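# Close all open drawers without disturbing the cabinets

## Task

Push each open drawer fully closed and keep every cabinet in its original position. Nothing may be tipped over, and the robot must not fall or be left leaning, or the task counts as failed.

## Robot and tools

Robot: a Dexmate Vega. It has a wheeled base with two steerable front wheels and a passive rear caster, and a torso that folds in a Z through three joints: torso_hip_rad, torso_knee_rad and torso_waist_rad. The chest carries two seven-joint arms, each with a two-finger gripper, and a head that pans and tilts. The cameras are head_camera, left_wrist_camera and right_wrist_camera. Standing, the robot is about 0.70 m long and 0.63 m wide, and its front edge sits 0.35 m ahead of the base origin. It starts in the stand preset (hip 0.469, knee 1.617, waist 1.048). Other presets are stand_high 0.78, 1.57, 0.44; lean_20 0.52, 1.05, 0.18; lean_45 0.52, 1.05, -0.26; low_lean_45 0, 0, -0.79. The chest leans forward by knee minus hip minus waist.

Frames: all positions are in metres. The base frame has its origin on the floor under the point the base turns about, with x forward, y left and z up. The odometry frame is the base frame as it was at the scene start. left_hand and right_hand are reported in the base frame. Each is a point between that hand's fingers, 0.033 m back from the closed tips. The wrist camera is on the back of the hand.

move: runs one action and returns the state, plus an image from each camera named in cameras. The pictures line lists those images in order.
- base: one command per action, given as a relative offset from where the base last reported itself.
  - translate_m: metres, -2 to 2, forward positive.
  - strafe_m: metres, -2 to 2, left positive. It may drift the heading by about 0.02 rad.
  - rotate_rad: radians, -3.2 to 3.2, counter-clockwise from above positive.
  - Front wheels steer first, taking up to about 1.1 s.
- joints: one object for the whole robot, keyed by joint name. Values are absolute angles in radians, not offsets.
  - Arm joints include, for example, left_shoulder_pitch_rad -3.041 to 3.041 (positive swings the left arm down) and right_shoulder_pitch_rad (negative swings the right arm down).
  - Wrist pitch tips the hand down when positive on the left and negative on the right.
  - Grippers: left_gripper_rad and right_gripper_rad, 0 (shut) to 0.785 per finger.
  - Head: head_pan_rad ±2.792, head_tilt_rad ±1.483, head_camera_tilt_rad -1.483 to 1.378 (positive looks down).
  - Torso: hip 0 to 1.57, knee 0 to 3.141, waist ±1.57. Torso joints named together arrive together.
  - Folded arm pose, in key order shoulder pitch, shoulder yaw, upper arm roll, elbow, forearm roll, wrist pitch, wrist yaw: left 1, 0.5, -0.6, -2.5, 0, -0.9, 0; right -1, -0.5, 0.6, -2.5, 0, 0.9, 0.
- target: an absolute pose for one hand, used on its own in the action.
  - side: "left" or "right".
  - x, y, z: metres in the base frame, -3 to 3.
  - pitch_deg: -30 to 95; 90 means fingers down, 0 means level.
  - heading_deg: 0 means fingers forward, positive is counter-clockwise.
  - roll_deg: optional, default 0.
  - line_only: true allows only a straight-line move.
  - The pose is checked against the robot's own body only, never against the room. Otherwise the planner may take an arc that swings the elbow wide.
  - If the result says "short (part of ...)", send the same target again.
- speeds: caps this action's speeds. translate_m and strafe_m 0.04 to 0.3 m/s; rotate_rad 0.1 to 0.6 rad/s.
- min_time_s: 0.1 to 8. Stretches arm and head motions to take at least this long.

Results: the move line reads done, or the worst status among the motions. Status words:
- reached / short / refused: whether a hand target was met.
- off_target: came to rest away from the target and may still be pushing.
- contact_stop: an arm pushed hard for about 0.6 s. The whole arm group stops and drops its targets.
- time_out: the motion ran too long.
- not_followed: a collision check withheld the arm command.
- unfinished: the scene ended first.

Other result fields:
- base_odometry counts wheel turns, so slip looks like travel.
- turned_by_imu above 0.03 rad after a straight or sideways drive usually means the base bumped something.
- base_tilt gives forward and right lean in degrees.
- Joint torques and motor temperatures are listed per arm. A MOTOR HOT line appears at 65 °C, and an over-temperature stop comes at 80 °C.

If a move or wait is refused, or a stop blocks it, the later calls in that same reply are skipped. A call with no action just reports state and all images.

Other tools:
- wait(seconds 0 to 10, cameras): lets the scene run on without new commands.
- zoom_image(camera, region [x0,y0,x1,y1] in pixels, at most 504 by 504): a closer look at that camera's latest image.
- read_manual: licence texts only.
- finished_scene(scene): ends the scene for good. The drawers must already be shut and stay that way.

Cautions:
- The base does not stop when it hits furniture. Drive slowly near cabinets and check the IMU.
- Nothing prevents tipping. Keep the weight over the wheels, and beware of a forward chest combined with an outstretched arm.
- Fold the arms before moving to low_lean_45. Hanging or unfolding arms can strike the base or a table.
- Never let the arms collide or press on each other, fingers included. A hard press ends the scene.
- Contact torque at a joint's load limit causes a 10 s torque fault. Wrist joints fault at 23.7 N m.
- Pushing against something that won't move heats the motors. After any stop, move the arm away first.
- Between calls the robot keeps holding its last command.
- Push drawers shut smoothly rather than slamming them, and do not shove the cabinet itself.

Each tool is called after ">>>" as name([rows], argument=value, ...), one row to a line, values as JSON.

## Session

>>> move()

Scene clock: 0.00 s.
Joint torques (N m): no reading
Motor temperatures (°C): left_arm=[27 30 30 30 34 38 35] | right_arm=[29 28 29 31 34 34 35]
base_odometry: x=+0.000 y=+0.000 heading=+0.000
turned_by_wheels: +0.000
turned_by_imu: +0.000
base_tilt: forward=+0.7 right=+0.0
base_status: not commanded
joint_positions: torso_hip_rad=+0.469 torso_knee_rad=+1.617 torso_waist_rad=+1.048 left_shoulder_pitch_rad=+2.210 left_shoulder_yaw_rad=-0.006 left_upper_arm_roll_rad=+0.013 left_elbow_rad=-1.094 left_forearm_roll_rad=-0.007 left_wrist_pitch_rad=-0.507 left_wrist_yaw_rad=+0.008 left_gripper_rad=+0.005 right_shoulder_pitch_rad=-2.215 right_shoulder_yaw_rad=+0.000 right_upper_arm_roll_rad=+0.002 right_elbow_rad=-1.113 right_forearm_roll_rad=-0.019 right_wrist_pitch_rad=+0.494 right_wrist_yaw_rad=-0.004 right_gripper_rad=+0.005 head_pan_rad=+0.000 head_tilt_rad=+0.000 head_camera_tilt_rad=+0.000
joint_status: not commanded
chest: x=-0.0111 y=+0.0000 z=+1.4155 quat_wxyz=(+0.999, +0.000, +0.050, +0.000) (m; base frame)
left_hand: x=+0.1898 y=+0.2218 z=+0.6044 quat_wxyz=(+0.418, -0.005, +0.908, -0.003) pitch_deg=+40.6 heading_deg=-0.1 roll_deg=-0.8 back=up (m; base frame)
right_hand: x=+0.1916 y=-0.2286 z=+0.6061 quat_wxyz=(+0.418, -0.008, +0.908, -0.002) pitch_deg=+40.6 heading_deg=+0.2 roll_deg=-0.8 back=up (m; base frame)
pictures: head_camera, left_wrist_camera, right_wrist_camera
Images, in order (width x height): head_camera 896x560, left_wrist_camera 672x420, right_wrist_camera 672x420.

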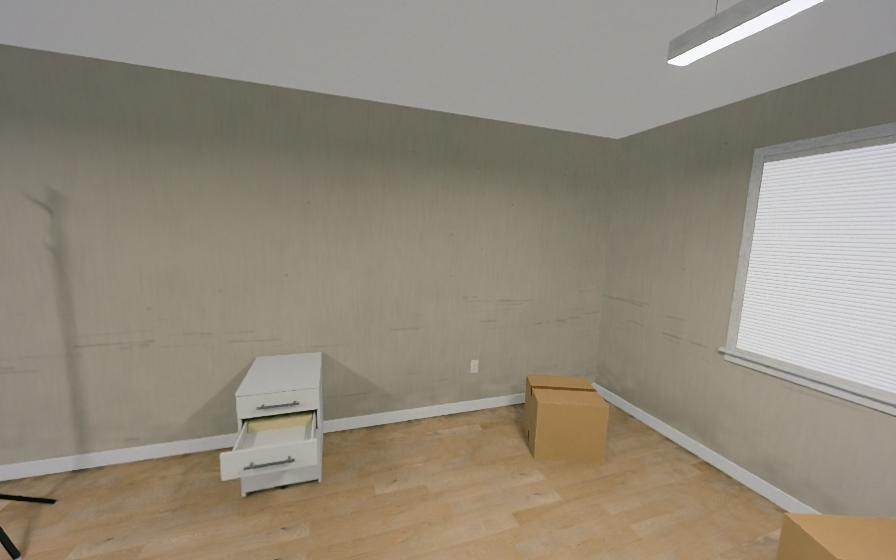

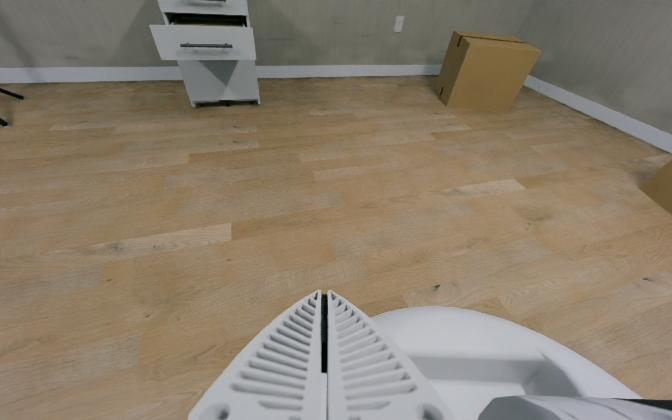

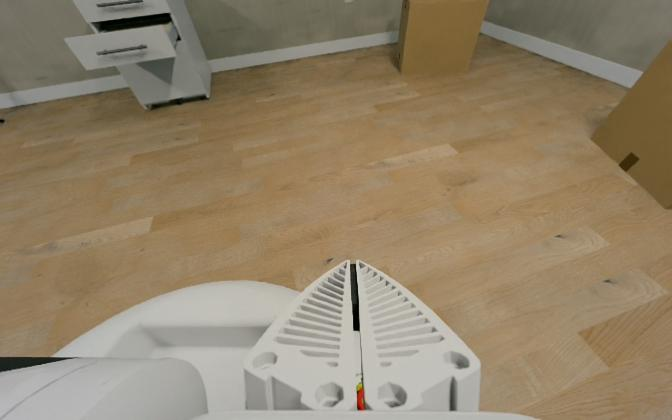

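>>> move(joints={"head_pan_rad": 1.4, "head_camera_tilt_rad": 0.3}, cameras=["head_camera"])

>>> move(joints={"head_pan_rad": 2.7}, cameras=["head_camera"])

>>> move(joints={"head_pan_rad": -1.4}, cameras=["head_camera"])

>>> move(joints={"head_pan_rad": 0.3, "head_camera_tilt_rad": 0.4}, cameras=["head_camera"])

>>> zoom_image(camera="head_camera", region=[300, 50, 600, 350])

Scene clock: 9.67 s.
Joint torques (N m): left_arm=[5.97 -1.14 1.58 -6.4 0.57 -1.83 -0.19] | right_arm=[-2.78 -0.23 -0.55 -4.56 0.05 1.68 0.09]
move: done
base_odometry: x=+0.000 y=+0.000 heading=+0.000
turned_by_wheels: +0.000
turned_by_imu: +0.001
base_tilt: forward=+0.6 right=-0.1
base_status: not commanded
joint_positions: torso_hip_rad=+0.469 torso_knee_rad=+1.617 torso_waist_rad=+1.048 left_shoulder_pitch_rad=+2.210 left_shoulder_yaw_rad=-0.006 left_upper_arm_roll_rad=+0.013 left_elbow_rad=-1.094 left_forearm_roll_rad=-0.007 left_wrist_pitch_rad=-0.507 left_wrist_yaw_rad=+0.008 left_gripper_rad=+0.005 right_shoulder_pitch_rad=-2.215 right_shoulder_yaw_rad=+0.000 right_upper_arm_roll_rad=+0.002 right_elbow_rad=-1.113 right_forearm_roll_rad=-0.019 right_wrist_pitch_rad=+0.494 right_wrist_yaw_rad=-0.004 right_gripper_rad=+0.005 head_pan_rad=+1.400 head_tilt_rad=+0.000 head_camera_tilt_rad=+0.300
joint_status: all done
chest: x=-0.0111 y=+0.0000 z=+1.4155 quat_wxyz=(+0.999, +0.000, +0.050, +0.000) (m; base frame)
left_hand: x=+0.1898 y=+0.2218 z=+0.6044 quat_wxyz=(+0.418, -0.005, +0.908, -0.003) pitch_deg=+40.6 heading_deg=-0.1 roll_deg=-0.8 back=up (m; base frame)
right_hand: x=+0.1916 y=-0.2286 z=+0.6061 quat_wxyz=(+0.418, -0.008, +0.908, -0.002) pitch_deg=+40.6 heading_deg=+0.2 roll_deg=-0.8 back=up (m; base frame)
pictures: head_camera
Images, in order (width x height): head_camera 896x560.

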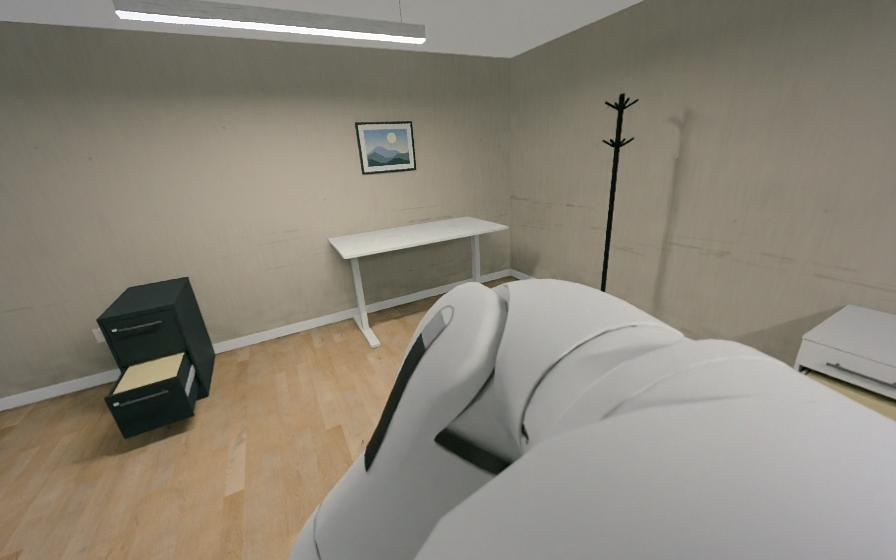

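Scene clock: 11.20 s.
Joint torques (N m): left_arm=[5.06 -1.12 0.55 -5.43 0.15 -2.6 -0.18] | right_arm=[-2.15 1.57 -0.76 -3.96 -0.03 2.02 0.03]
move: done
base_odometry: x=+0.000 y=+0.000 heading=+0.000
turned_by_wheels: +0.000
turned_by_imu: +0.000
base_tilt: forward=+0.6 right=-0.1
base_status: not commanded
joint_positions: torso_hip_rad=+0.469 torso_knee_rad=+1.617 torso_waist_rad=+1.048 left_shoulder_pitch_rad=+2.210 left_shoulder_yaw_rad=-0.006 left_upper_arm_roll_rad=+0.013 left_elbow_rad=-1.094 left_forearm_roll_rad=-0.007 left_wrist_pitch_rad=-0.507 left_wrist_yaw_rad=+0.008 left_gripper_rad=+0.005 right_shoulder_pitch_rad=-2.215 right_shoulder_yaw_rad=+0.000 right_upper_arm_roll_rad=+0.002 right_elbow_rad=-1.113 right_forearm_roll_rad=-0.019 right_wrist_pitch_rad=+0.494 right_wrist_yaw_rad=-0.004 right_gripper_rad=+0.005 head_pan_rad=+2.700 head_tilt_rad=+0.000 head_camera_tilt_rad=+0.300
joint_status: all done
chest: x=-0.0111 y=+0.0000 z=+1.4155 quat_wxyz=(+0.999, +0.000, +0.050, +0.000) (m; base frame)
left_hand: x=+0.1898 y=+0.2218 z=+0.6044 quat_wxyz=(+0.418, -0.005, +0.908, -0.003) pitch_deg=+40.6 heading_deg=-0.1 roll_deg=-0.8 back=up (m; base frame)
right_hand: x=+0.1916 y=-0.2286 z=+0.6061 quat_wxyz=(+0.418, -0.008, +0.908, -0.002) pitch_deg=+40.6 heading_deg=+0.2 roll_deg=-0.8 back=up (m; base frame)
pictures: head_camera
Images, in order (width x height): head_camera 896x560.

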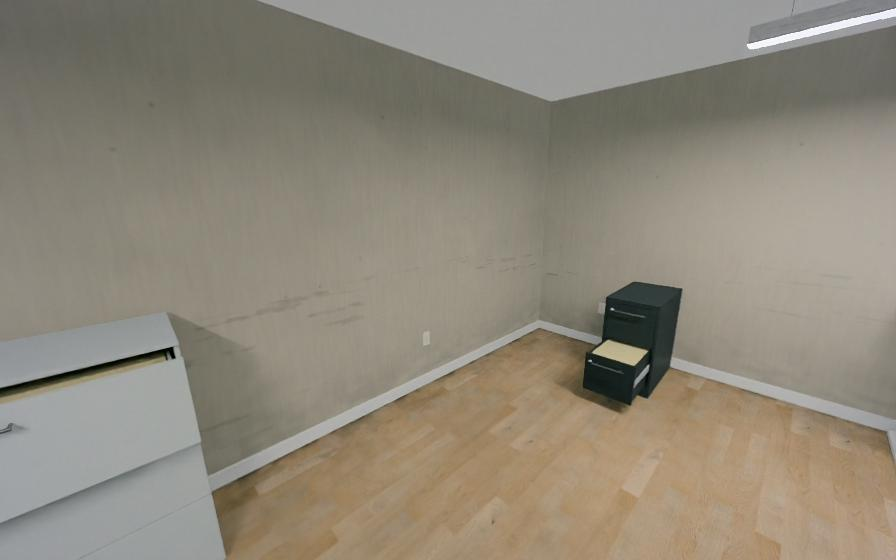

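Scene clock: 14.60 s.
Joint torques (N m): left_arm=[6.24 -2.27 0.44 -5.93 -0.07 -1.89 -0.26] | right_arm=[-2.99 -0.1 -0.68 -4.53 -0.04 2.15 0.19]
move: done
base_odometry: x=+0.000 y=+0.000 heading=+0.000
turned_by_wheels: +0.000
turned_by_imu: +0.001
base_tilt: forward=+0.7 right=-0.1
base_status: not commanded
joint_positions: torso_hip_rad=+0.469 torso_knee_rad=+1.617 torso_waist_rad=+1.048 left_shoulder_pitch_rad=+2.210 left_shoulder_yaw_rad=-0.006 left_upper_arm_roll_rad=+0.013 left_elbow_rad=-1.094 left_forearm_roll_rad=-0.007 left_wrist_pitch_rad=-0.507 left_wrist_yaw_rad=+0.008 left_gripper_rad=+0.005 right_shoulder_pitch_rad=-2.215 right_shoulder_yaw_rad=+0.000 right_upper_arm_roll_rad=+0.002 right_elbow_rad=-1.113 right_forearm_roll_rad=-0.019 right_wrist_pitch_rad=+0.494 right_wrist_yaw_rad=-0.004 right_gripper_rad=+0.005 head_pan_rad=-1.400 head_tilt_rad=+0.000 head_camera_tilt_rad=+0.300
joint_status: all done
chest: x=-0.0111 y=+0.0000 z=+1.4155 quat_wxyz=(+0.999, +0.000, +0.050, +0.000) (m; base frame)
left_hand: x=+0.1898 y=+0.2218 z=+0.6044 quat_wxyz=(+0.418, -0.005, +0.908, -0.003) pitch_deg=+40.6 heading_deg=-0.1 roll_deg=-0.8 back=up (m; base frame)
right_hand: x=+0.1916 y=-0.2286 z=+0.6061 quat_wxyz=(+0.418, -0.008, +0.908, -0.002) pitch_deg=+40.6 heading_deg=+0.2 roll_deg=-0.8 back=up (m; base frame)
pictures: head_camera
Images, in order (width x height): head_camera 896x560.

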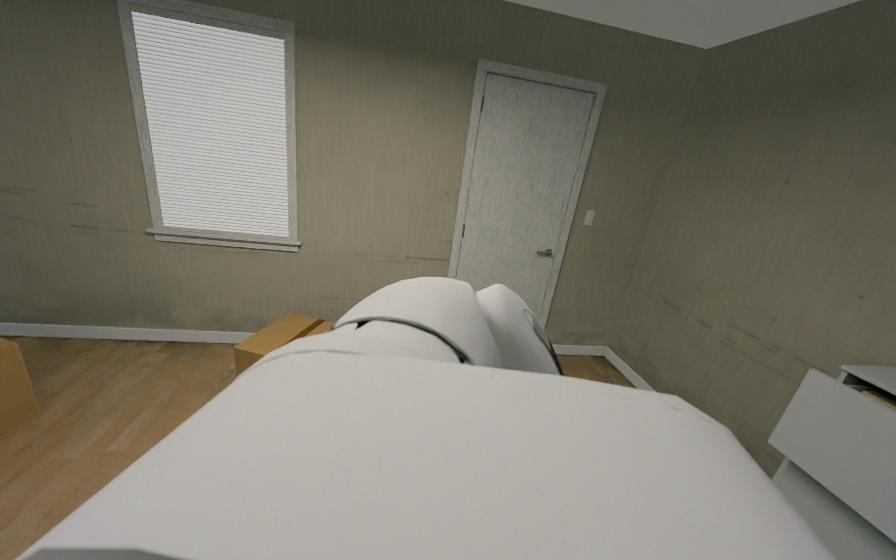

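Scene clock: 16.40 s.
Joint torques (N m): left_arm=[4.89 0.58 -3.85 -6.76 -0.1 -2.22 -0.07] | right_arm=[-2.84 0.99 -0.52 -4.77 0.01 2.69 0.21]
move: done
base_odometry: x=+0.000 y=+0.000 heading=+0.000
turned_by_wheels: +0.000
turned_by_imu: +0.000
base_tilt: forward=+0.6 right=-0.1
base_status: not commanded
joint_positions: torso_hip_rad=+0.469 torso_knee_rad=+1.617 torso_waist_rad=+1.048 left_shoulder_pitch_rad=+2.210 left_shoulder_yaw_rad=-0.006 left_upper_arm_roll_rad=+0.013 left_elbow_rad=-1.094 left_forearm_roll_rad=-0.007 left_wrist_pitch_rad=-0.507 left_wrist_yaw_rad=+0.008 left_gripper_rad=+0.005 right_shoulder_pitch_rad=-2.215 right_shoulder_yaw_rad=+0.000 right_upper_arm_roll_rad=+0.002 right_elbow_rad=-1.113 right_forearm_roll_rad=-0.019 right_wrist_pitch_rad=+0.494 right_wrist_yaw_rad=-0.004 right_gripper_rad=+0.005 head_pan_rad=+0.300 head_tilt_rad=+0.000 head_camera_tilt_rad=+0.400
joint_status: all done
chest: x=-0.0111 y=+0.0000 z=+1.4155 quat_wxyz=(+0.999, +0.000, +0.050, +0.000) (m; base frame)
left_hand: x=+0.1898 y=+0.2218 z=+0.6044 quat_wxyz=(+0.418, -0.005, +0.908, -0.003) pitch_deg=+40.6 heading_deg=-0.1 roll_deg=-0.8 back=up (m; base frame)
right_hand: x=+0.1916 y=-0.2286 z=+0.6061 quat_wxyz=(+0.418, -0.008, +0.908, -0.002) pitch_deg=+40.6 heading_deg=+0.2 roll_deg=-0.8 back=up (m; base frame)
pictures: head_camera
Images, in order (width x height): head_camera 896x560.

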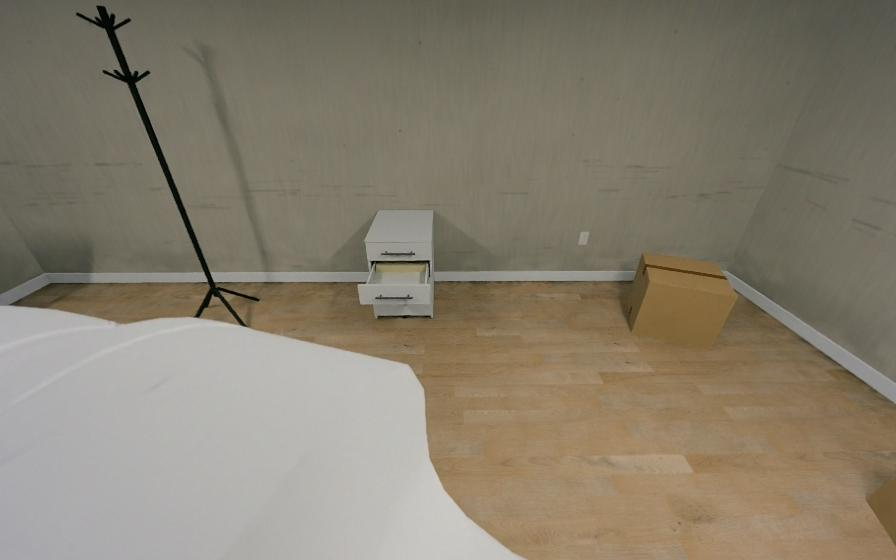

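Scaled by 1.680 from the camera's 896x560 image, which has a finer 960x600 frame.

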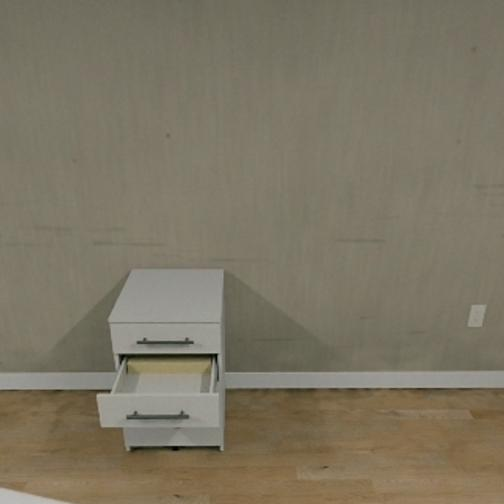

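>>> move(base={"rotate_rad": 0.33}, joints={"head_pan_rad": 0, "head_camera_tilt_rad": 0.55})

>>> move(base={"translate_m": 0.7}, cameras=["all"])

>>> move(target={"side": "left", "x": 0.55, "y": 0.2, "z": 0.42, "pitch_deg": 30, "heading_deg": 0}, cameras=["all"])

Scene clock: 54.63 s.
Joint torques (N m): left_arm=[4.62 -0.58 0.7 -6.84 0.47 -2.08 -0.23] | right_arm=[-3.46 0.59 -0.58 -4.69 -0.04 2.13 0.14]
move: done
base_odometry: x=+0.000 y=+0.000 heading=+0.330
turned_by_wheels: +0.330
turned_by_imu: +0.324
base_tilt: forward=+0.6 right=+0.0
base_status: done
joint_positions: torso_hip_rad=+0.469 torso_knee_rad=+1.617 torso_waist_rad=+1.048 left_shoulder_pitch_rad=+2.210 left_shoulder_yaw_rad=-0.006 left_upper_arm_roll_rad=+0.013 left_elbow_rad=-1.094 left_forearm_roll_rad=-0.007 left_wrist_pitch_rad=-0.507 left_wrist_yaw_rad=+0.008 left_gripper_rad=+0.005 right_shoulder_pitch_rad=-2.215 right_shoulder_yaw_rad=+0.000 right_upper_arm_roll_rad=+0.002 right_elbow_rad=-1.113 right_forearm_roll_rad=-0.019 right_wrist_pitch_rad=+0.494 right_wrist_yaw_rad=-0.004 right_gripper_rad=+0.005 head_pan_rad=+0.000 head_tilt_rad=+0.000 head_camera_tilt_rad=+0.550
joint_status: all done
chest: x=-0.0111 y=+0.0000 z=+1.4155 quat_wxyz=(+0.999, +0.000, +0.050, +0.000) (m; base frame)
left_hand: x=+0.1898 y=+0.2218 z=+0.6044 quat_wxyz=(+0.418, -0.005, +0.908, -0.003) pitch_deg=+40.6 heading_deg=-0.1 roll_deg=-0.8 back=up (m; base frame)
right_hand: x=+0.1916 y=-0.2286 z=+0.6061 quat_wxyz=(+0.418, -0.008, +0.908, -0.002) pitch_deg=+40.6 heading_deg=+0.2 roll_deg=-0.8 back=up (m; base frame)
pictures: none

Scene clock: 58.80 s.
Joint torques (N m): left_arm=[5.61 -2.01 -0.65 -5.28 0.08 -2.27 -0.27] | right_arm=[-2.51 1.06 -0.7 -4.51 0.06 1.83 0.09]
move: done
base_odometry: x=+0.662 y=+0.229 heading=+0.331
turned_by_wheels: +0.000
turned_by_imu: +0.002
base_tilt: forward=+0.6 right=-0.1
base_status: done
joint_positions: torso_hip_rad=+0.469 torso_knee_rad=+1.617 torso_waist_rad=+1.048 left_shoulder_pitch_rad=+2.210 left_shoulder_yaw_rad=-0.006 left_upper_arm_roll_rad=+0.013 left_elbow_rad=-1.094 left_forearm_roll_rad=-0.007 left_wrist_pitch_rad=-0.507 left_wrist_yaw_rad=+0.008 left_gripper_rad=+0.005 right_shoulder_pitch_rad=-2.215 right_shoulder_yaw_rad=+0.000 right_upper_arm_roll_rad=+0.002 right_elbow_rad=-1.113 right_forearm_roll_rad=-0.019 right_wrist_pitch_rad=+0.494 right_wrist_yaw_rad=-0.004 right_gripper_rad=+0.005 head_pan_rad=+0.000 head_tilt_rad=+0.000 head_camera_tilt_rad=+0.550
joint_status: not commanded
chest: x=-0.0111 y=+0.0000 z=+1.4155 quat_wxyz=(+0.999, +0.000, +0.050, +0.000) (m; base frame)
left_hand: x=+0.1898 y=+0.2218 z=+0.6044 quat_wxyz=(+0.418, -0.005, +0.908, -0.003) pitch_deg=+40.6 heading_deg=-0.1 roll_deg=-0.8 back=up (m; base frame)
right_hand: x=+0.1916 y=-0.2286 z=+0.6061 quat_wxyz=(+0.418, -0.008, +0.908, -0.002) pitch_deg=+40.6 heading_deg=+0.2 roll_deg=-0.8 back=up (m; base frame)
pictures: head_camera, left_wrist_camera, right_wrist_camera
Images, in order (width x height): head_camera 896x560, left_wrist_camera 672x420, right_wrist_camera 672x420.

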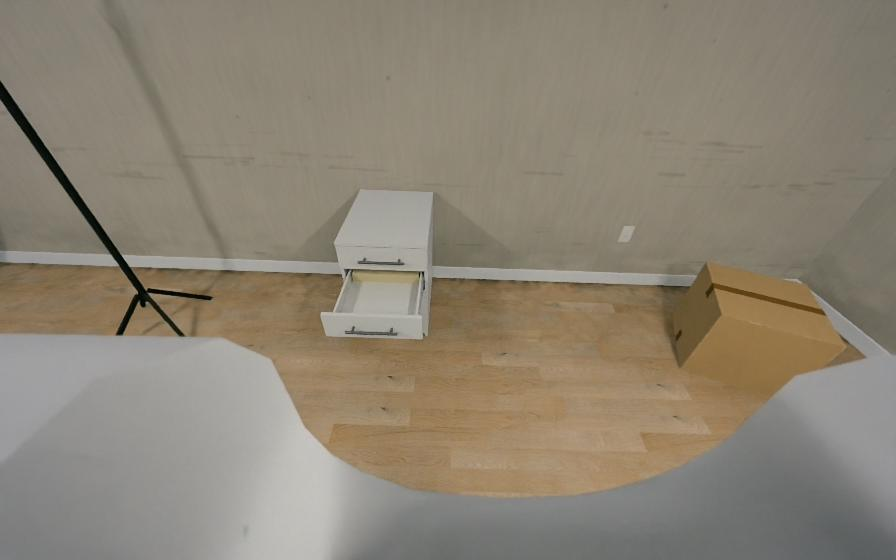

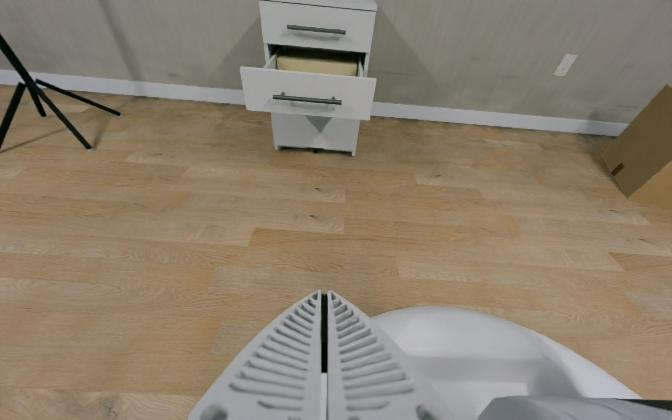

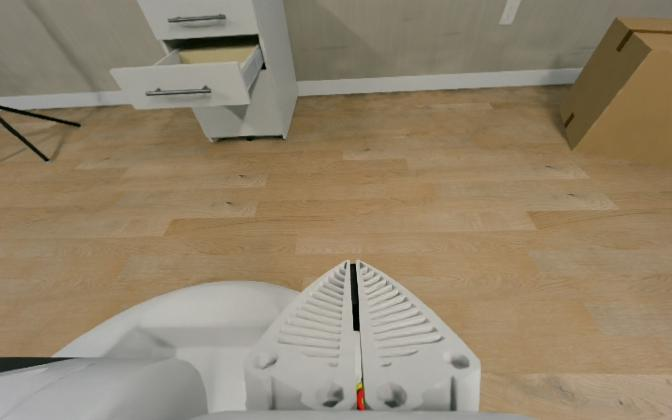

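Scene clock: 59.10 s.
Joint torques (N m): left_arm=[4.89 -0.59 0.32 -4.66 -0.13 -1.94 0.15] | right_arm=[-2.9 1.28 -0.39 -4.46 0 2.51 -0.02]
move: refused
base_odometry: x=+0.662 y=+0.229 heading=+0.331
turned_by_wheels: +0.000
turned_by_imu: +0.000
base_tilt: forward=+0.6 right=-0.1
base_status: not commanded
joint_positions: torso_hip_rad=+0.469 torso_knee_rad=+1.617 torso_waist_rad=+1.048 left_shoulder_pitch_rad=+2.210 left_shoulder_yaw_rad=-0.006 left_upper_arm_roll_rad=+0.013 left_elbow_rad=-1.094 left_forearm_roll_rad=-0.007 left_wrist_pitch_rad=-0.507 left_wrist_yaw_rad=+0.008 left_gripper_rad=+0.005 right_shoulder_pitch_rad=-2.215 right_shoulder_yaw_rad=+0.000 right_upper_arm_roll_rad=+0.002 right_elbow_rad=-1.113 right_forearm_roll_rad=-0.019 right_wrist_pitch_rad=+0.494 right_wrist_yaw_rad=-0.004 right_gripper_rad=+0.005 head_pan_rad=+0.000 head_tilt_rad=+0.000 head_camera_tilt_rad=+0.550
joint_status: not commanded
chest: x=-0.0111 y=+0.0000 z=+1.4155 quat_wxyz=(+0.999, +0.000, +0.050, +0.000) (m; base frame)
left_hand: x=+0.1898 y=+0.2218 z=+0.6044 quat_wxyz=(+0.418, -0.005, +0.908, -0.003) pitch_deg=+40.6 heading_deg=-0.1 roll_deg=-0.8 back=up (m; base frame)
left_hand_status: refused: no posture of the arm gets there (out of reach): the closest leaves the hand 21.2 cm and 6 deg from the pose. Nothing moved.
right_hand: x=+0.1916 y=-0.2286 z=+0.6061 quat_wxyz=(+0.418, -0.008, +0.908, -0.002) pitch_deg=+40.6 heading_deg=+0.2 roll_deg=-0.8 back=up (m; base frame)
pictures: head_camera, left_wrist_camera, right_wrist_camera
Images, in order (width x height): head_camera 896x560, left_wrist_camera 672x420, right_wrist_camera 672x420.

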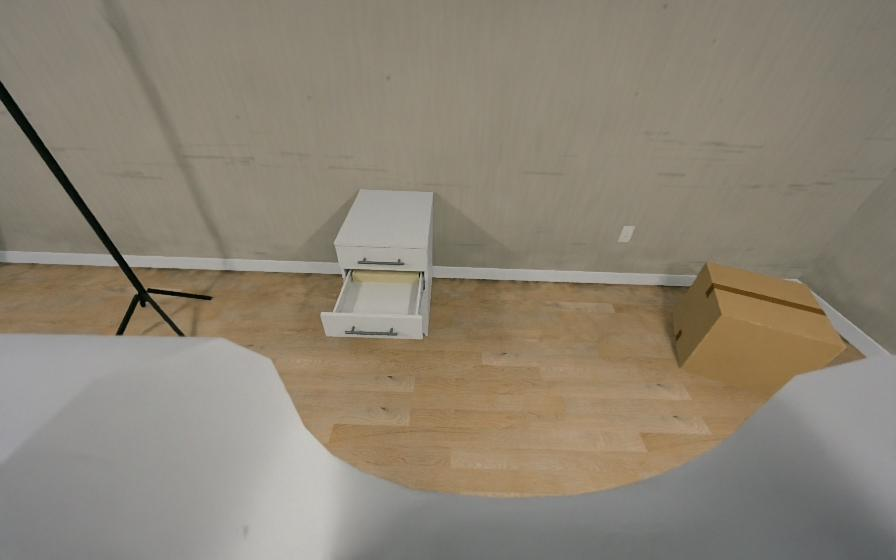

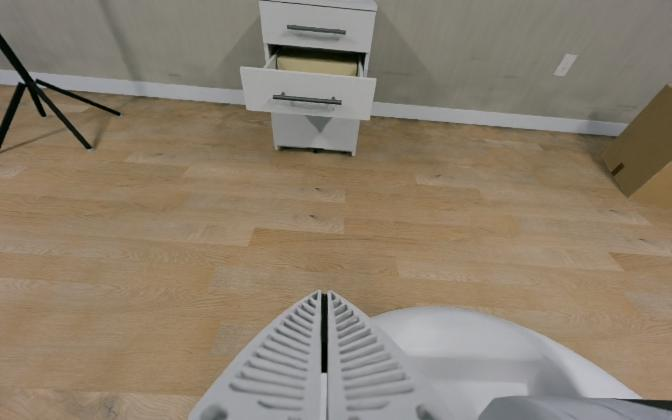

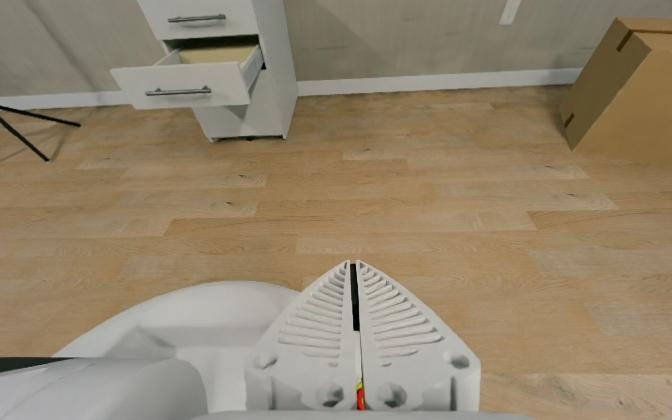

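>>> move(joints={"left_elbow_rad": -1.9, "right_elbow_rad": -1.9})

>>> move(joints={"torso_hip_rad": 0.0, "torso_knee_rad": 0.5, "torso_waist_rad": 0.0, "left_shoulder_pitch_rad": 1.81, "right_shoulder_pitch_rad": -1.81, "head_camera_tilt_rad": 0.3}, cameras=["head_camera"])

>>> move(target={"side": "left", "x": 0.6, "y": 0.2, "z": 0.42, "pitch_deg": 25, "heading_deg": 0}, cameras=["all"])

Scene clock: 81.63 s.
Joint torques (N m): left_arm=[-0.52 -1.06 0.49 -12.81 0.24 -2.21 -0.16] | right_arm=[0.97 0.06 -0.51 -12.8 0.05 2.31 0.01]
move: done
base_odometry: x=+0.662 y=+0.229 heading=+0.331
turned_by_wheels: +0.000
turned_by_imu: +0.001
base_tilt: forward=+0.6 right=-0.1
base_status: not commanded
joint_positions: torso_hip_rad=+0.469 torso_knee_rad=+1.617 torso_waist_rad=+1.048 left_shoulder_pitch_rad=+2.210 left_shoulder_yaw_rad=-0.006 left_upper_arm_roll_rad=+0.013 left_elbow_rad=-1.894 left_forearm_roll_rad=-0.007 left_wrist_pitch_rad=-0.507 left_wrist_yaw_rad=+0.008 left_gripper_rad=+0.005 right_shoulder_pitch_rad=-2.215 right_shoulder_yaw_rad=+0.000 right_upper_arm_roll_rad=+0.002 right_elbow_rad=-1.894 right_forearm_roll_rad=-0.019 right_wrist_pitch_rad=+0.494 right_wrist_yaw_rad=-0.004 right_gripper_rad=+0.005 head_pan_rad=+0.000 head_tilt_rad=+0.000 head_camera_tilt_rad=+0.550
joint_status: all done
chest: x=-0.0111 y=+0.0000 z=+1.4155 quat_wxyz=(+0.999, +0.000, +0.050, +0.000) (m; base frame)
left_hand: x=+0.4614 y=+0.2259 z=+1.0306 quat_wxyz=(+0.739, -0.009, +0.674, -0.005) pitch_deg=-5.2 heading_deg=+0.4 roll_deg=-1.2 back=up (m; base frame)
right_hand: x=+0.4596 y=-0.2283 z=+1.0228 quat_wxyz=(+0.732, -0.008, +0.681, -0.005) pitch_deg=-4.2 heading_deg=+0.2 roll_deg=-1.0 back=up (m; base frame)
pictures: none

Scene clock: 87.07 s.
Joint torques (N m): left_arm=[-1.27 -2.33 -0.22 -15.94 0.26 -1.84 0.01] | right_arm=[5.88 0.73 -0.64 -12.49 -0.16 2.54 0]
move: done
base_odometry: x=+0.662 y=+0.229 heading=+0.331
turned_by_wheels: +0.000
turned_by_imu: +0.001
base_tilt: forward=+0.6 right=-0.1
base_status: not commanded
joint_positions: torso_hip_rad=+0.000 torso_knee_rad=+0.500 torso_waist_rad=+0.000 left_shoulder_pitch_rad=+1.810 left_shoulder_yaw_rad=-0.006 left_upper_arm_roll_rad=+0.013 left_elbow_rad=-1.900 left_forearm_roll_rad=-0.007 left_wrist_pitch_rad=-0.507 left_wrist_yaw_rad=+0.008 left_gripper_rad=+0.005 right_shoulder_pitch_rad=-1.810 right_shoulder_yaw_rad=+0.000 right_upper_arm_roll_rad=+0.002 right_elbow_rad=-1.900 right_forearm_roll_rad=-0.019 right_wrist_pitch_rad=+0.494 right_wrist_yaw_rad=-0.004 right_gripper_rad=+0.005 head_pan_rad=+0.000 head_tilt_rad=+0.000 head_camera_tilt_rad=+0.300
joint_status: all done
chest: x=+0.0121 y=+0.0000 z=+1.0850 quat_wxyz=(+0.969, +0.000, +0.247, +0.000) (m; base frame)
left_hand: x=+0.4850 y=+0.2260 z=+0.7036 quat_wxyz=(+0.740, -0.009, +0.672, -0.005) pitch_deg=-5.5 heading_deg=+0.4 roll_deg=-1.2 back=up (m; base frame)
right_hand: x=+0.4854 y=-0.2283 z=+0.6981 quat_wxyz=(+0.736, -0.008, +0.677, -0.005) pitch_deg=-4.8 heading_deg=+0.2 roll_deg=-1.1 back=up (m; base frame)
pictures: head_camera
Images, in order (width x height): head_camera 896x560.

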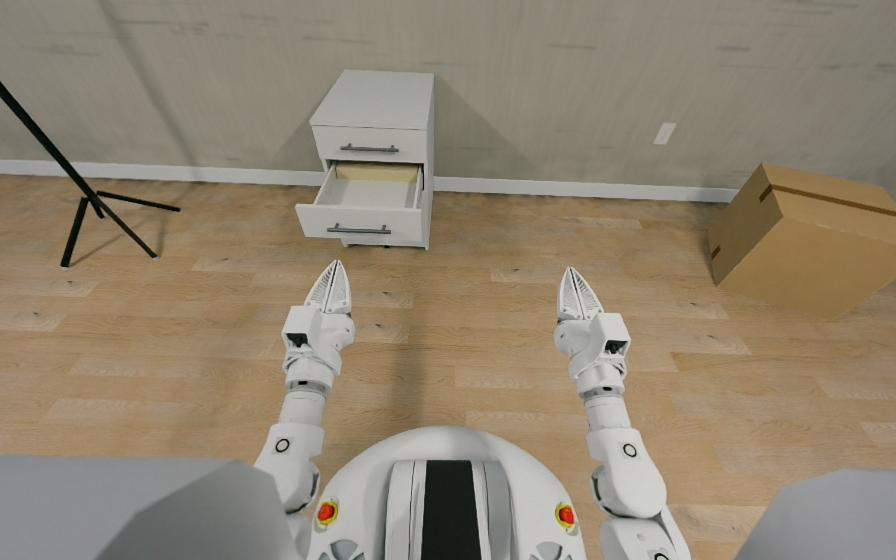

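Scene clock: 91.13 s.
Joint torques (N m): left_arm=[-11.37 -3.06 4.47 -10.11 0.53 -3.32 0.77] | right_arm=[7.39 0.41 -0.61 -12.82 -0.06 2.56 0.08]
move: done
base_odometry: x=+0.662 y=+0.229 heading=+0.331
turned_by_wheels: +0.000
turned_by_imu: +0.001
base_tilt: forward=+0.7 right=-0.1
base_status: not commanded
joint_positions: torso_hip_rad=+0.000 torso_knee_rad=+0.500 torso_waist_rad=+0.000 left_shoulder_pitch_rad=+1.267 left_shoulder_yaw_rad=-0.040 left_upper_arm_roll_rad=+0.033 left_elbow_rad=-1.250 left_forearm_roll_rad=+0.031 left_wrist_pitch_rad=-0.082 left_wrist_yaw_rad=+0.044 left_gripper_rad=+0.005 right_shoulder_pitch_rad=-1.810 right_shoulder_yaw_rad=+0.000 right_upper_arm_roll_rad=+0.002 right_elbow_rad=-1.900 right_forearm_roll_rad=-0.019 right_wrist_pitch_rad=+0.494 right_wrist_yaw_rad=-0.004 right_gripper_rad=+0.005 head_pan_rad=+0.000 head_tilt_rad=+0.000 head_camera_tilt_rad=+0.300
joint_status: not commanded
chest: x=+0.0121 y=+0.0000 z=+1.0850 quat_wxyz=(+0.969, +0.000, +0.247, +0.000) (m; base frame)
left_hand: x=+0.5992 y=+0.2003 z=+0.4213 quat_wxyz=(+0.538, +0.000, +0.843, +0.000) pitch_deg=+24.8 heading_deg=+0.0 roll_deg=+0.0 back=up (m; base frame)
left_hand_status: reached (straight line, planned for 2.5 s): 2 mm and 0.2 deg off.
right_hand: x=+0.4854 y=-0.2283 z=+0.6981 quat_wxyz=(+0.736, -0.008, +0.677, -0.005) pitch_deg=-4.8 heading_deg=+0.2 roll_deg=-1.1 back=up (m; base frame)
pictures: head_camera, left_wrist_camera, right_wrist_camera
Images, in order (width x height): head_camera 896x560, left_wrist_camera 672x420, right_wrist_camera 672x420.

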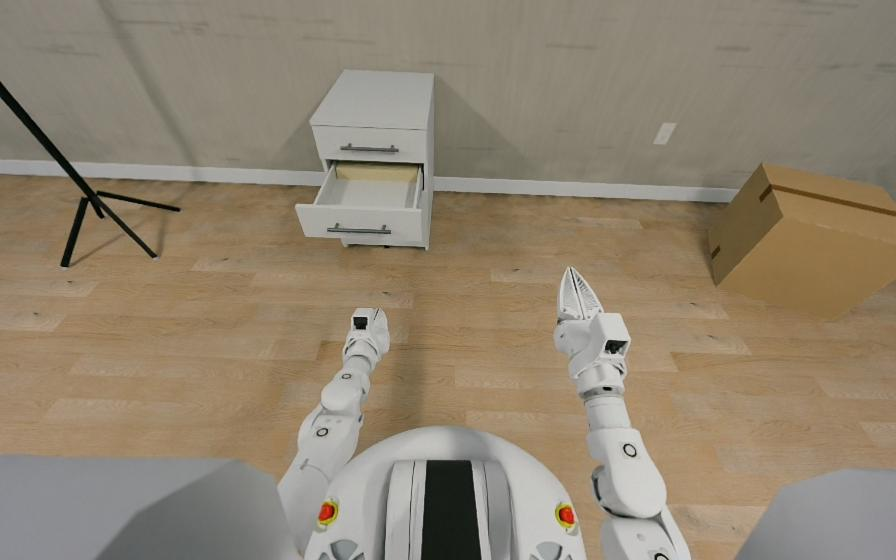

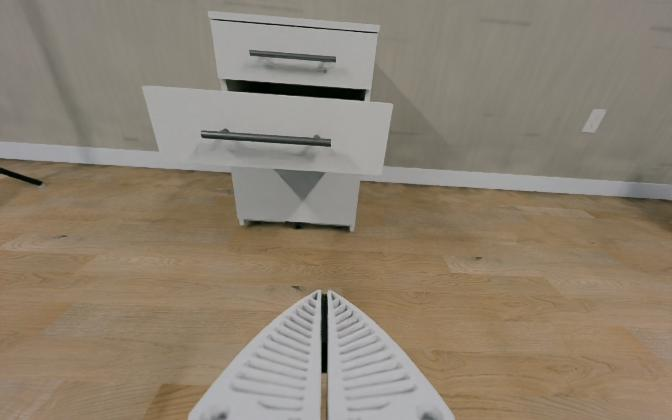

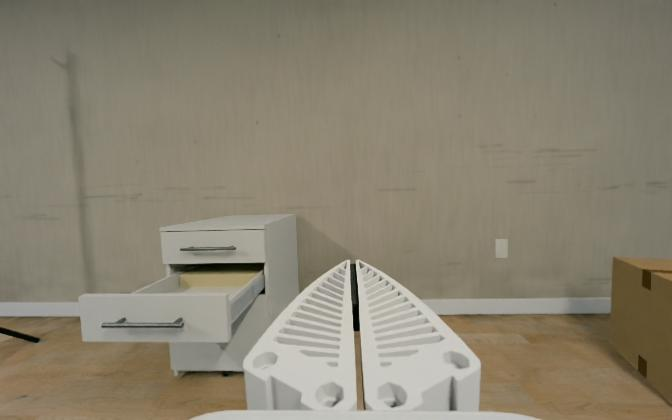

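>>> move(base={"rotate_rad": -0.05})

>>> move(base={"strafe_m": 0.2})

>>> move(base={"translate_m": 0.35}, cameras=["all"])

Scene clock: 110.23 s.
Joint torques (N m): left_arm=[-9.23 -3.62 5.11 -11.42 0.7 -2.14 0.25] | right_arm=[5.96 0.62 -0.68 -12.33 -0.04 1.72 0.14]
move: done
base_odometry: x=+0.662 y=+0.229 heading=+0.281
turned_by_wheels: -0.050
turned_by_imu: -0.046
base_tilt: forward=+0.6 right=+0.0
base_status: done
joint_positions: torso_hip_rad=+0.000 torso_knee_rad=+0.500 torso_waist_rad=+0.000 left_shoulder_pitch_rad=+1.263 left_shoulder_yaw_rad=-0.041 left_upper_arm_roll_rad=+0.033 left_elbow_rad=-1.244 left_forearm_roll_rad=+0.031 left_wrist_pitch_rad=-0.080 left_wrist_yaw_rad=+0.045 left_gripper_rad=+0.005 right_shoulder_pitch_rad=-1.810 right_shoulder_yaw_rad=+0.000 right_upper_arm_roll_rad=+0.002 right_elbow_rad=-1.900 right_forearm_roll_rad=-0.019 right_wrist_pitch_rad=+0.494 right_wrist_yaw_rad=-0.004 right_gripper_rad=+0.005 head_pan_rad=+0.000 head_tilt_rad=+0.000 head_camera_tilt_rad=+0.300
joint_status: not commanded
chest: x=+0.0122 y=+0.0000 z=+1.0850 quat_wxyz=(+0.969, +0.000, +0.247, +0.000) (m; base frame)
left_hand: x=+0.5998 y=+0.2001 z=+0.4197 quat_wxyz=(+0.537, +0.000, +0.844, +0.000) pitch_deg=+25.0 heading_deg=+0.0 roll_deg=+0.0 back=up (m; base frame)
right_hand: x=+0.4854 y=-0.2283 z=+0.6981 quat_wxyz=(+0.736, -0.008, +0.677, -0.005) pitch_deg=-4.8 heading_deg=+0.2 roll_deg=-1.1 back=up (m; base frame)
pictures: none

Scene clock: 112.90 s.
Joint torques (N m): left_arm=[-9.28 0.59 3.91 -11.3 -0.39 -2.26 0.2] | right_arm=[6.75 0.67 -0.59 -12.86 0.05 2.45 0.09]
move: done
base_odometry: x=+0.605 y=+0.420 heading=+0.284
turned_by_wheels: +0.003
turned_by_imu: +0.004
base_tilt: forward=+0.7 right=-0.1
base_status: done
joint_positions: torso_hip_rad=+0.000 torso_knee_rad=+0.500 torso_waist_rad=+0.000 left_shoulder_pitch_rad=+1.263 left_shoulder_yaw_rad=-0.041 left_upper_arm_roll_rad=+0.033 left_elbow_rad=-1.244 left_forearm_roll_rad=+0.031 left_wrist_pitch_rad=-0.080 left_wrist_yaw_rad=+0.045 left_gripper_rad=+0.005 right_shoulder_pitch_rad=-1.810 right_shoulder_yaw_rad=+0.000 right_upper_arm_roll_rad=+0.002 right_elbow_rad=-1.900 right_forearm_roll_rad=-0.019 right_wrist_pitch_rad=+0.494 right_wrist_yaw_rad=-0.004 right_gripper_rad=+0.005 head_pan_rad=+0.000 head_tilt_rad=+0.000 head_camera_tilt_rad=+0.300
joint_status: not commanded
chest: x=+0.0122 y=+0.0000 z=+1.0850 quat_wxyz=(+0.969, +0.000, +0.247, +0.000) (m; base frame)
left_hand: x=+0.5998 y=+0.2001 z=+0.4197 quat_wxyz=(+0.537, +0.000, +0.844, +0.000) pitch_deg=+25.0 heading_deg=+0.0 roll_deg=+0.0 back=up (m; base frame)
right_hand: x=+0.4854 y=-0.2283 z=+0.6981 quat_wxyz=(+0.736, -0.008, +0.677, -0.005) pitch_deg=-4.8 heading_deg=+0.2 roll_deg=-1.1 back=up (m; base frame)
pictures: none

Scene clock: 116.17 s.
Joint torques (N m): left_arm=[-7.48 -0.46 3.08 -12.28 0.47 -3.1 0.31] | right_arm=[5.43 1.34 -0.53 -12.53 0.06 2.3 0.08]
move: done
base_odometry: x=+0.941 y=+0.519 heading=+0.283
turned_by_wheels: +0.000
turned_by_imu: +0.000
base_tilt: forward=+0.7 right=-0.1
base_status: done
joint_positions: torso_hip_rad=+0.000 torso_knee_rad=+0.500 torso_waist_rad=+0.000 left_shoulder_pitch_rad=+1.263 left_shoulder_yaw_rad=-0.041 left_upper_arm_roll_rad=+0.033 left_elbow_rad=-1.244 left_forearm_roll_rad=+0.031 left_wrist_pitch_rad=-0.080 left_wrist_yaw_rad=+0.045 left_gripper_rad=+0.005 right_shoulder_pitch_rad=-1.810 right_shoulder_yaw_rad=+0.000 right_upper_arm_roll_rad=+0.002 right_elbow_rad=-1.900 right_forearm_roll_rad=-0.019 right_wrist_pitch_rad=+0.494 right_wrist_yaw_rad=-0.004 right_gripper_rad=+0.005 head_pan_rad=+0.000 head_tilt_rad=+0.000 head_camera_tilt_rad=+0.300
joint_status: not commanded
chest: x=+0.0122 y=+0.0000 z=+1.0850 quat_wxyz=(+0.969, +0.000, +0.247, +0.000) (m; base frame)
left_hand: x=+0.5998 y=+0.2001 z=+0.4196 quat_wxyz=(+0.537, +0.000, +0.844, +0.000) pitch_deg=+25.0 heading_deg=+0.0 roll_deg=+0.0 back=up (m; base frame)
right_hand: x=+0.4855 y=-0.2283 z=+0.6981 quat_wxyz=(+0.736, -0.008, +0.677, -0.005) pitch_deg=-4.8 heading_deg=+0.2 roll_deg=-1.1 back=up (m; base frame)
pictures: head_camera, left_wrist_camera, right_wrist_camera
Images, in order (width x height): head_camera 896x560, left_wrist_camera 672x420, right_wrist_camera 672x420.

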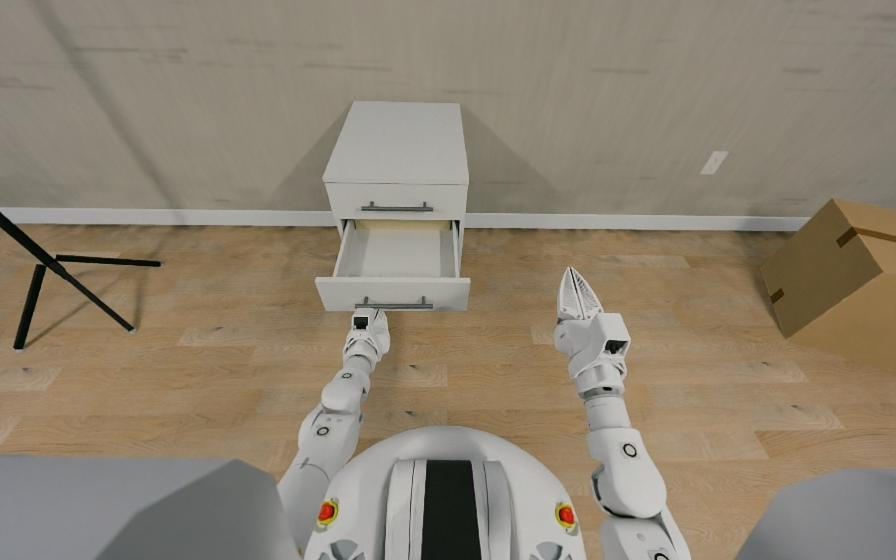

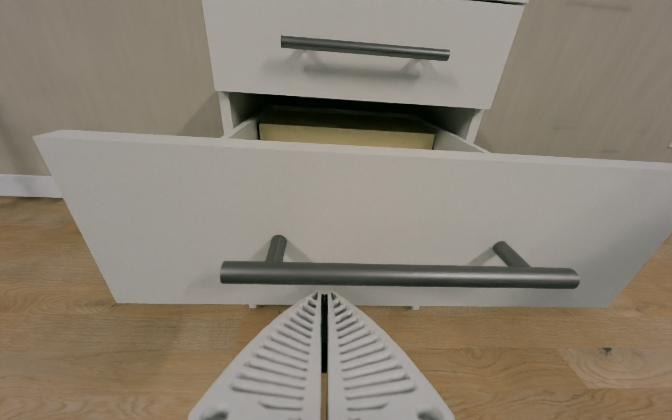

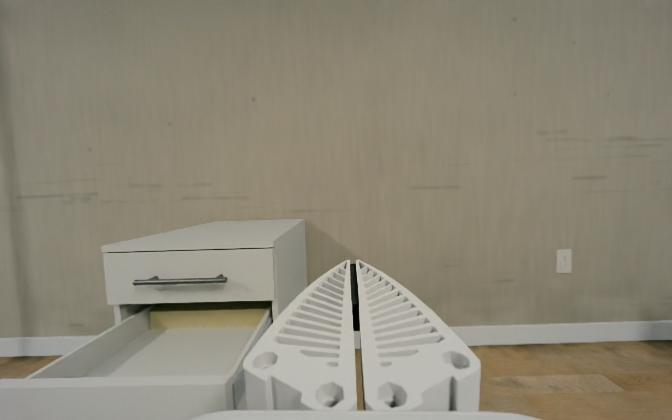

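>>> move(target={"side": "left", "x": 0.6, "y": 0.16, "z": 0.468, "pitch_deg": 22, "heading_deg": 0}, cameras=["head_camera", "left_wrist_camera"])

>>> zoom_image(camera="head_camera", region=[300, 150, 500, 350])

Scene clock: 132.90 s.
Joint torques (N m): left_arm=[-0.36 -3.52 4.28 -14.38 1.04 -2.03 0.62] | right_arm=[5.6 0.12 -0.85 -12.62 -0.02 2.07 -0.11]
move: done
base_odometry: x=+0.941 y=+0.519 heading=+0.283
turned_by_wheels: +0.000
turned_by_imu: +0.001
base_tilt: forward=+0.7 right=-0.1
base_status: not commanded
joint_positions: torso_hip_rad=+0.000 torso_knee_rad=+0.500 torso_waist_rad=+0.000 left_shoulder_pitch_rad=+1.336 left_shoulder_yaw_rad=-0.091 left_upper_arm_roll_rad=+0.090 left_elbow_rad=-1.420 left_forearm_roll_rad=+0.080 left_wrist_pitch_rad=-0.022 left_wrist_yaw_rad=+0.102 left_gripper_rad=+0.005 right_shoulder_pitch_rad=-1.810 right_shoulder_yaw_rad=+0.000 right_upper_arm_roll_rad=+0.002 right_elbow_rad=-1.900 right_forearm_roll_rad=-0.019 right_wrist_pitch_rad=+0.494 right_wrist_yaw_rad=-0.004 right_gripper_rad=+0.005 head_pan_rad=+0.000 head_tilt_rad=+0.000 head_camera_tilt_rad=+0.300
joint_status: not commanded
chest: x=+0.0122 y=+0.0000 z=+1.0850 quat_wxyz=(+0.969, +0.000, +0.248, +0.000) (m; base frame)
left_hand: x=+0.6000 y=+0.1613 z=+0.4660 quat_wxyz=(+0.558, +0.000, +0.830, +0.000) pitch_deg=+22.1 heading_deg=+0.0 roll_deg=+0.0 back=up (m; base frame)
left_hand_status: reached (straight line, planned for 0.9 s): 2 mm and 0.1 deg off.
right_hand: x=+0.4855 y=-0.2283 z=+0.6980 quat_wxyz=(+0.736, -0.008, +0.677, -0.005) pitch_deg=-4.8 heading_deg=+0.2 roll_deg=-1.1 back=up (m; base frame)
pictures: head_camera, left_wrist_camera
Images, in order (width x height): head_camera 896x560, left_wrist_camera 672x420.

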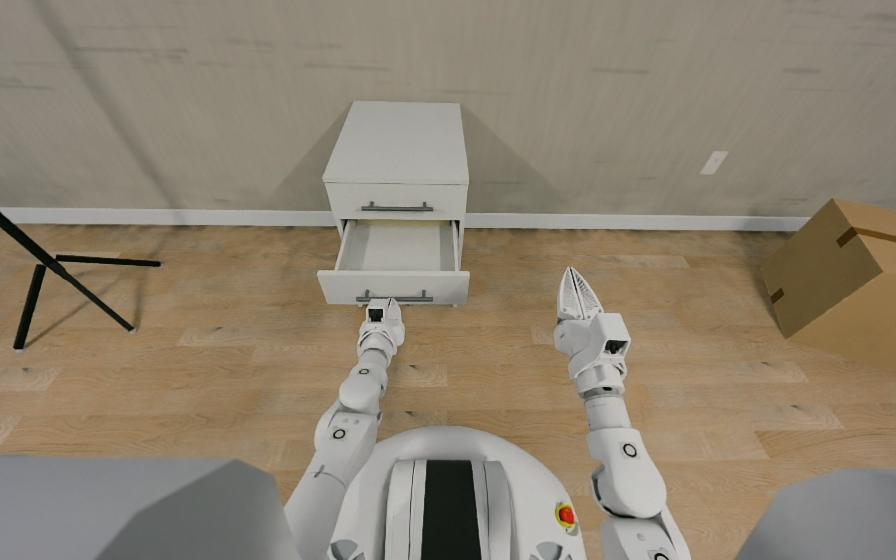

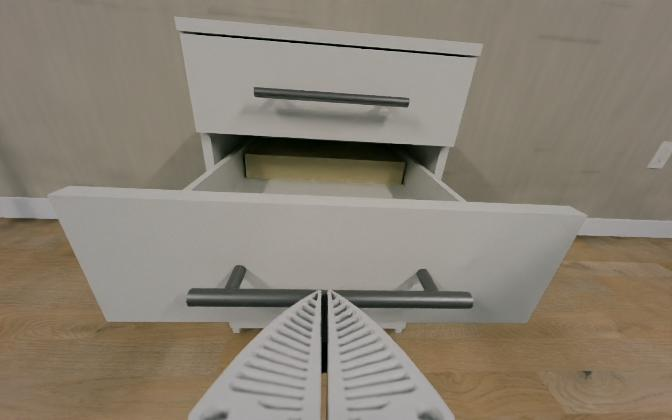

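Scaled by 2.520 from the camera's 896x560 image, which has a finer 960x600 frame.

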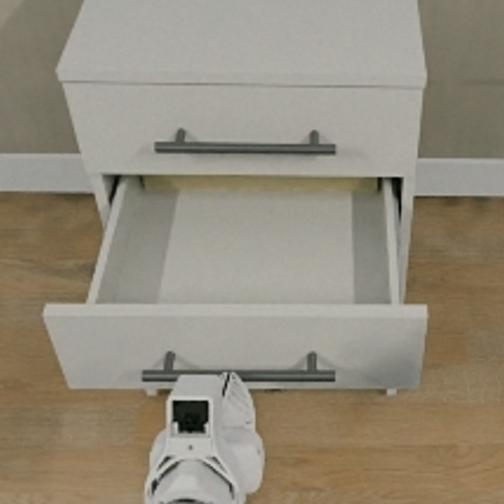

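>>> move(base={"translate_m": 0.12}, speeds={"translate_m": 0.08}, cameras=["head_camera", "left_wrist_camera"])

Scene clock: 139.30 s.
Joint torques (N m): left_arm=[-6.36 -2.36 5.49 -13.87 -0.26 -1.88 -0.56] | right_arm=[6.12 0.4 -0.41 -12.42 0.01 2.63 -0.05]
move: done
base_odometry: x=+1.056 y=+0.553 heading=+0.283
turned_by_wheels: +0.000
turned_by_imu: +0.000
base_tilt: forward=+0.7 right=-0.1
base_status: done
joint_positions: torso_hip_rad=+0.000 torso_knee_rad=+0.500 torso_waist_rad=+0.000 left_shoulder_pitch_rad=+1.339 left_shoulder_yaw_rad=-0.093 left_upper_arm_roll_rad=+0.092 left_elbow_rad=-1.426 left_forearm_roll_rad=+0.082 left_wrist_pitch_rad=-0.020 left_wrist_yaw_rad=+0.104 left_gripper_rad=+0.005 right_shoulder_pitch_rad=-1.810 right_shoulder_yaw_rad=+0.000 right_upper_arm_roll_rad=+0.002 right_elbow_rad=-1.900 right_forearm_roll_rad=-0.019 right_wrist_pitch_rad=+0.494 right_wrist_yaw_rad=-0.004 right_gripper_rad=+0.005 head_pan_rad=+0.000 head_tilt_rad=+0.000 head_camera_tilt_rad=+0.300
joint_status: not commanded
chest: x=+0.0122 y=+0.0000 z=+1.0850 quat_wxyz=(+0.969, +0.000, +0.247, +0.000) (m; base frame)
left_hand: x=+0.5998 y=+0.1602 z=+0.4677 quat_wxyz=(+0.559, +0.000, +0.829, +0.000) pitch_deg=+22.0 heading_deg=+0.0 roll_deg=+0.0 back=up (m; base frame)
right_hand: x=+0.4854 y=-0.2283 z=+0.6980 quat_wxyz=(+0.736, -0.008, +0.677, -0.005) pitch_deg=-4.8 heading_deg=+0.2 roll_deg=-1.1 back=up (m; base frame)
pictures: head_camera, left_wrist_camera
Images, in order (width x height): head_camera 896x560, left_wrist_camera 672x420.

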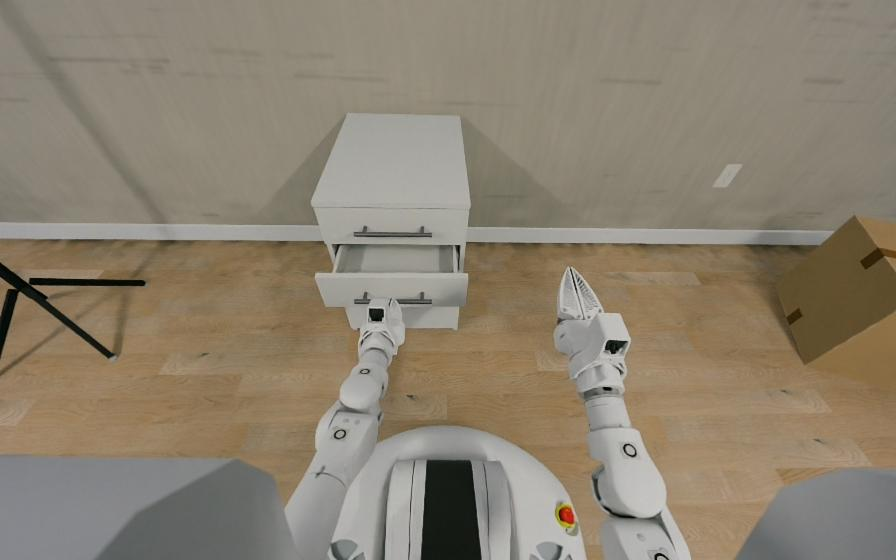

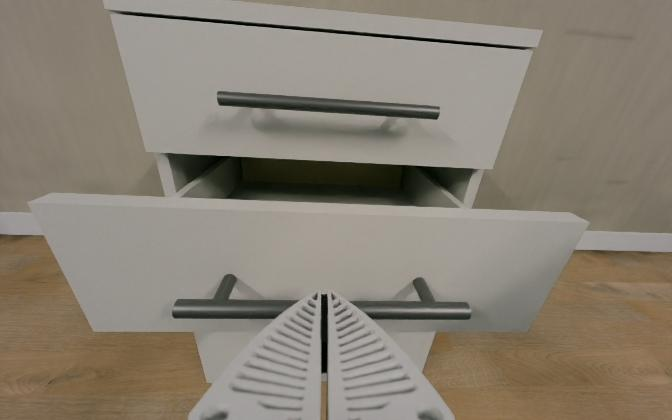

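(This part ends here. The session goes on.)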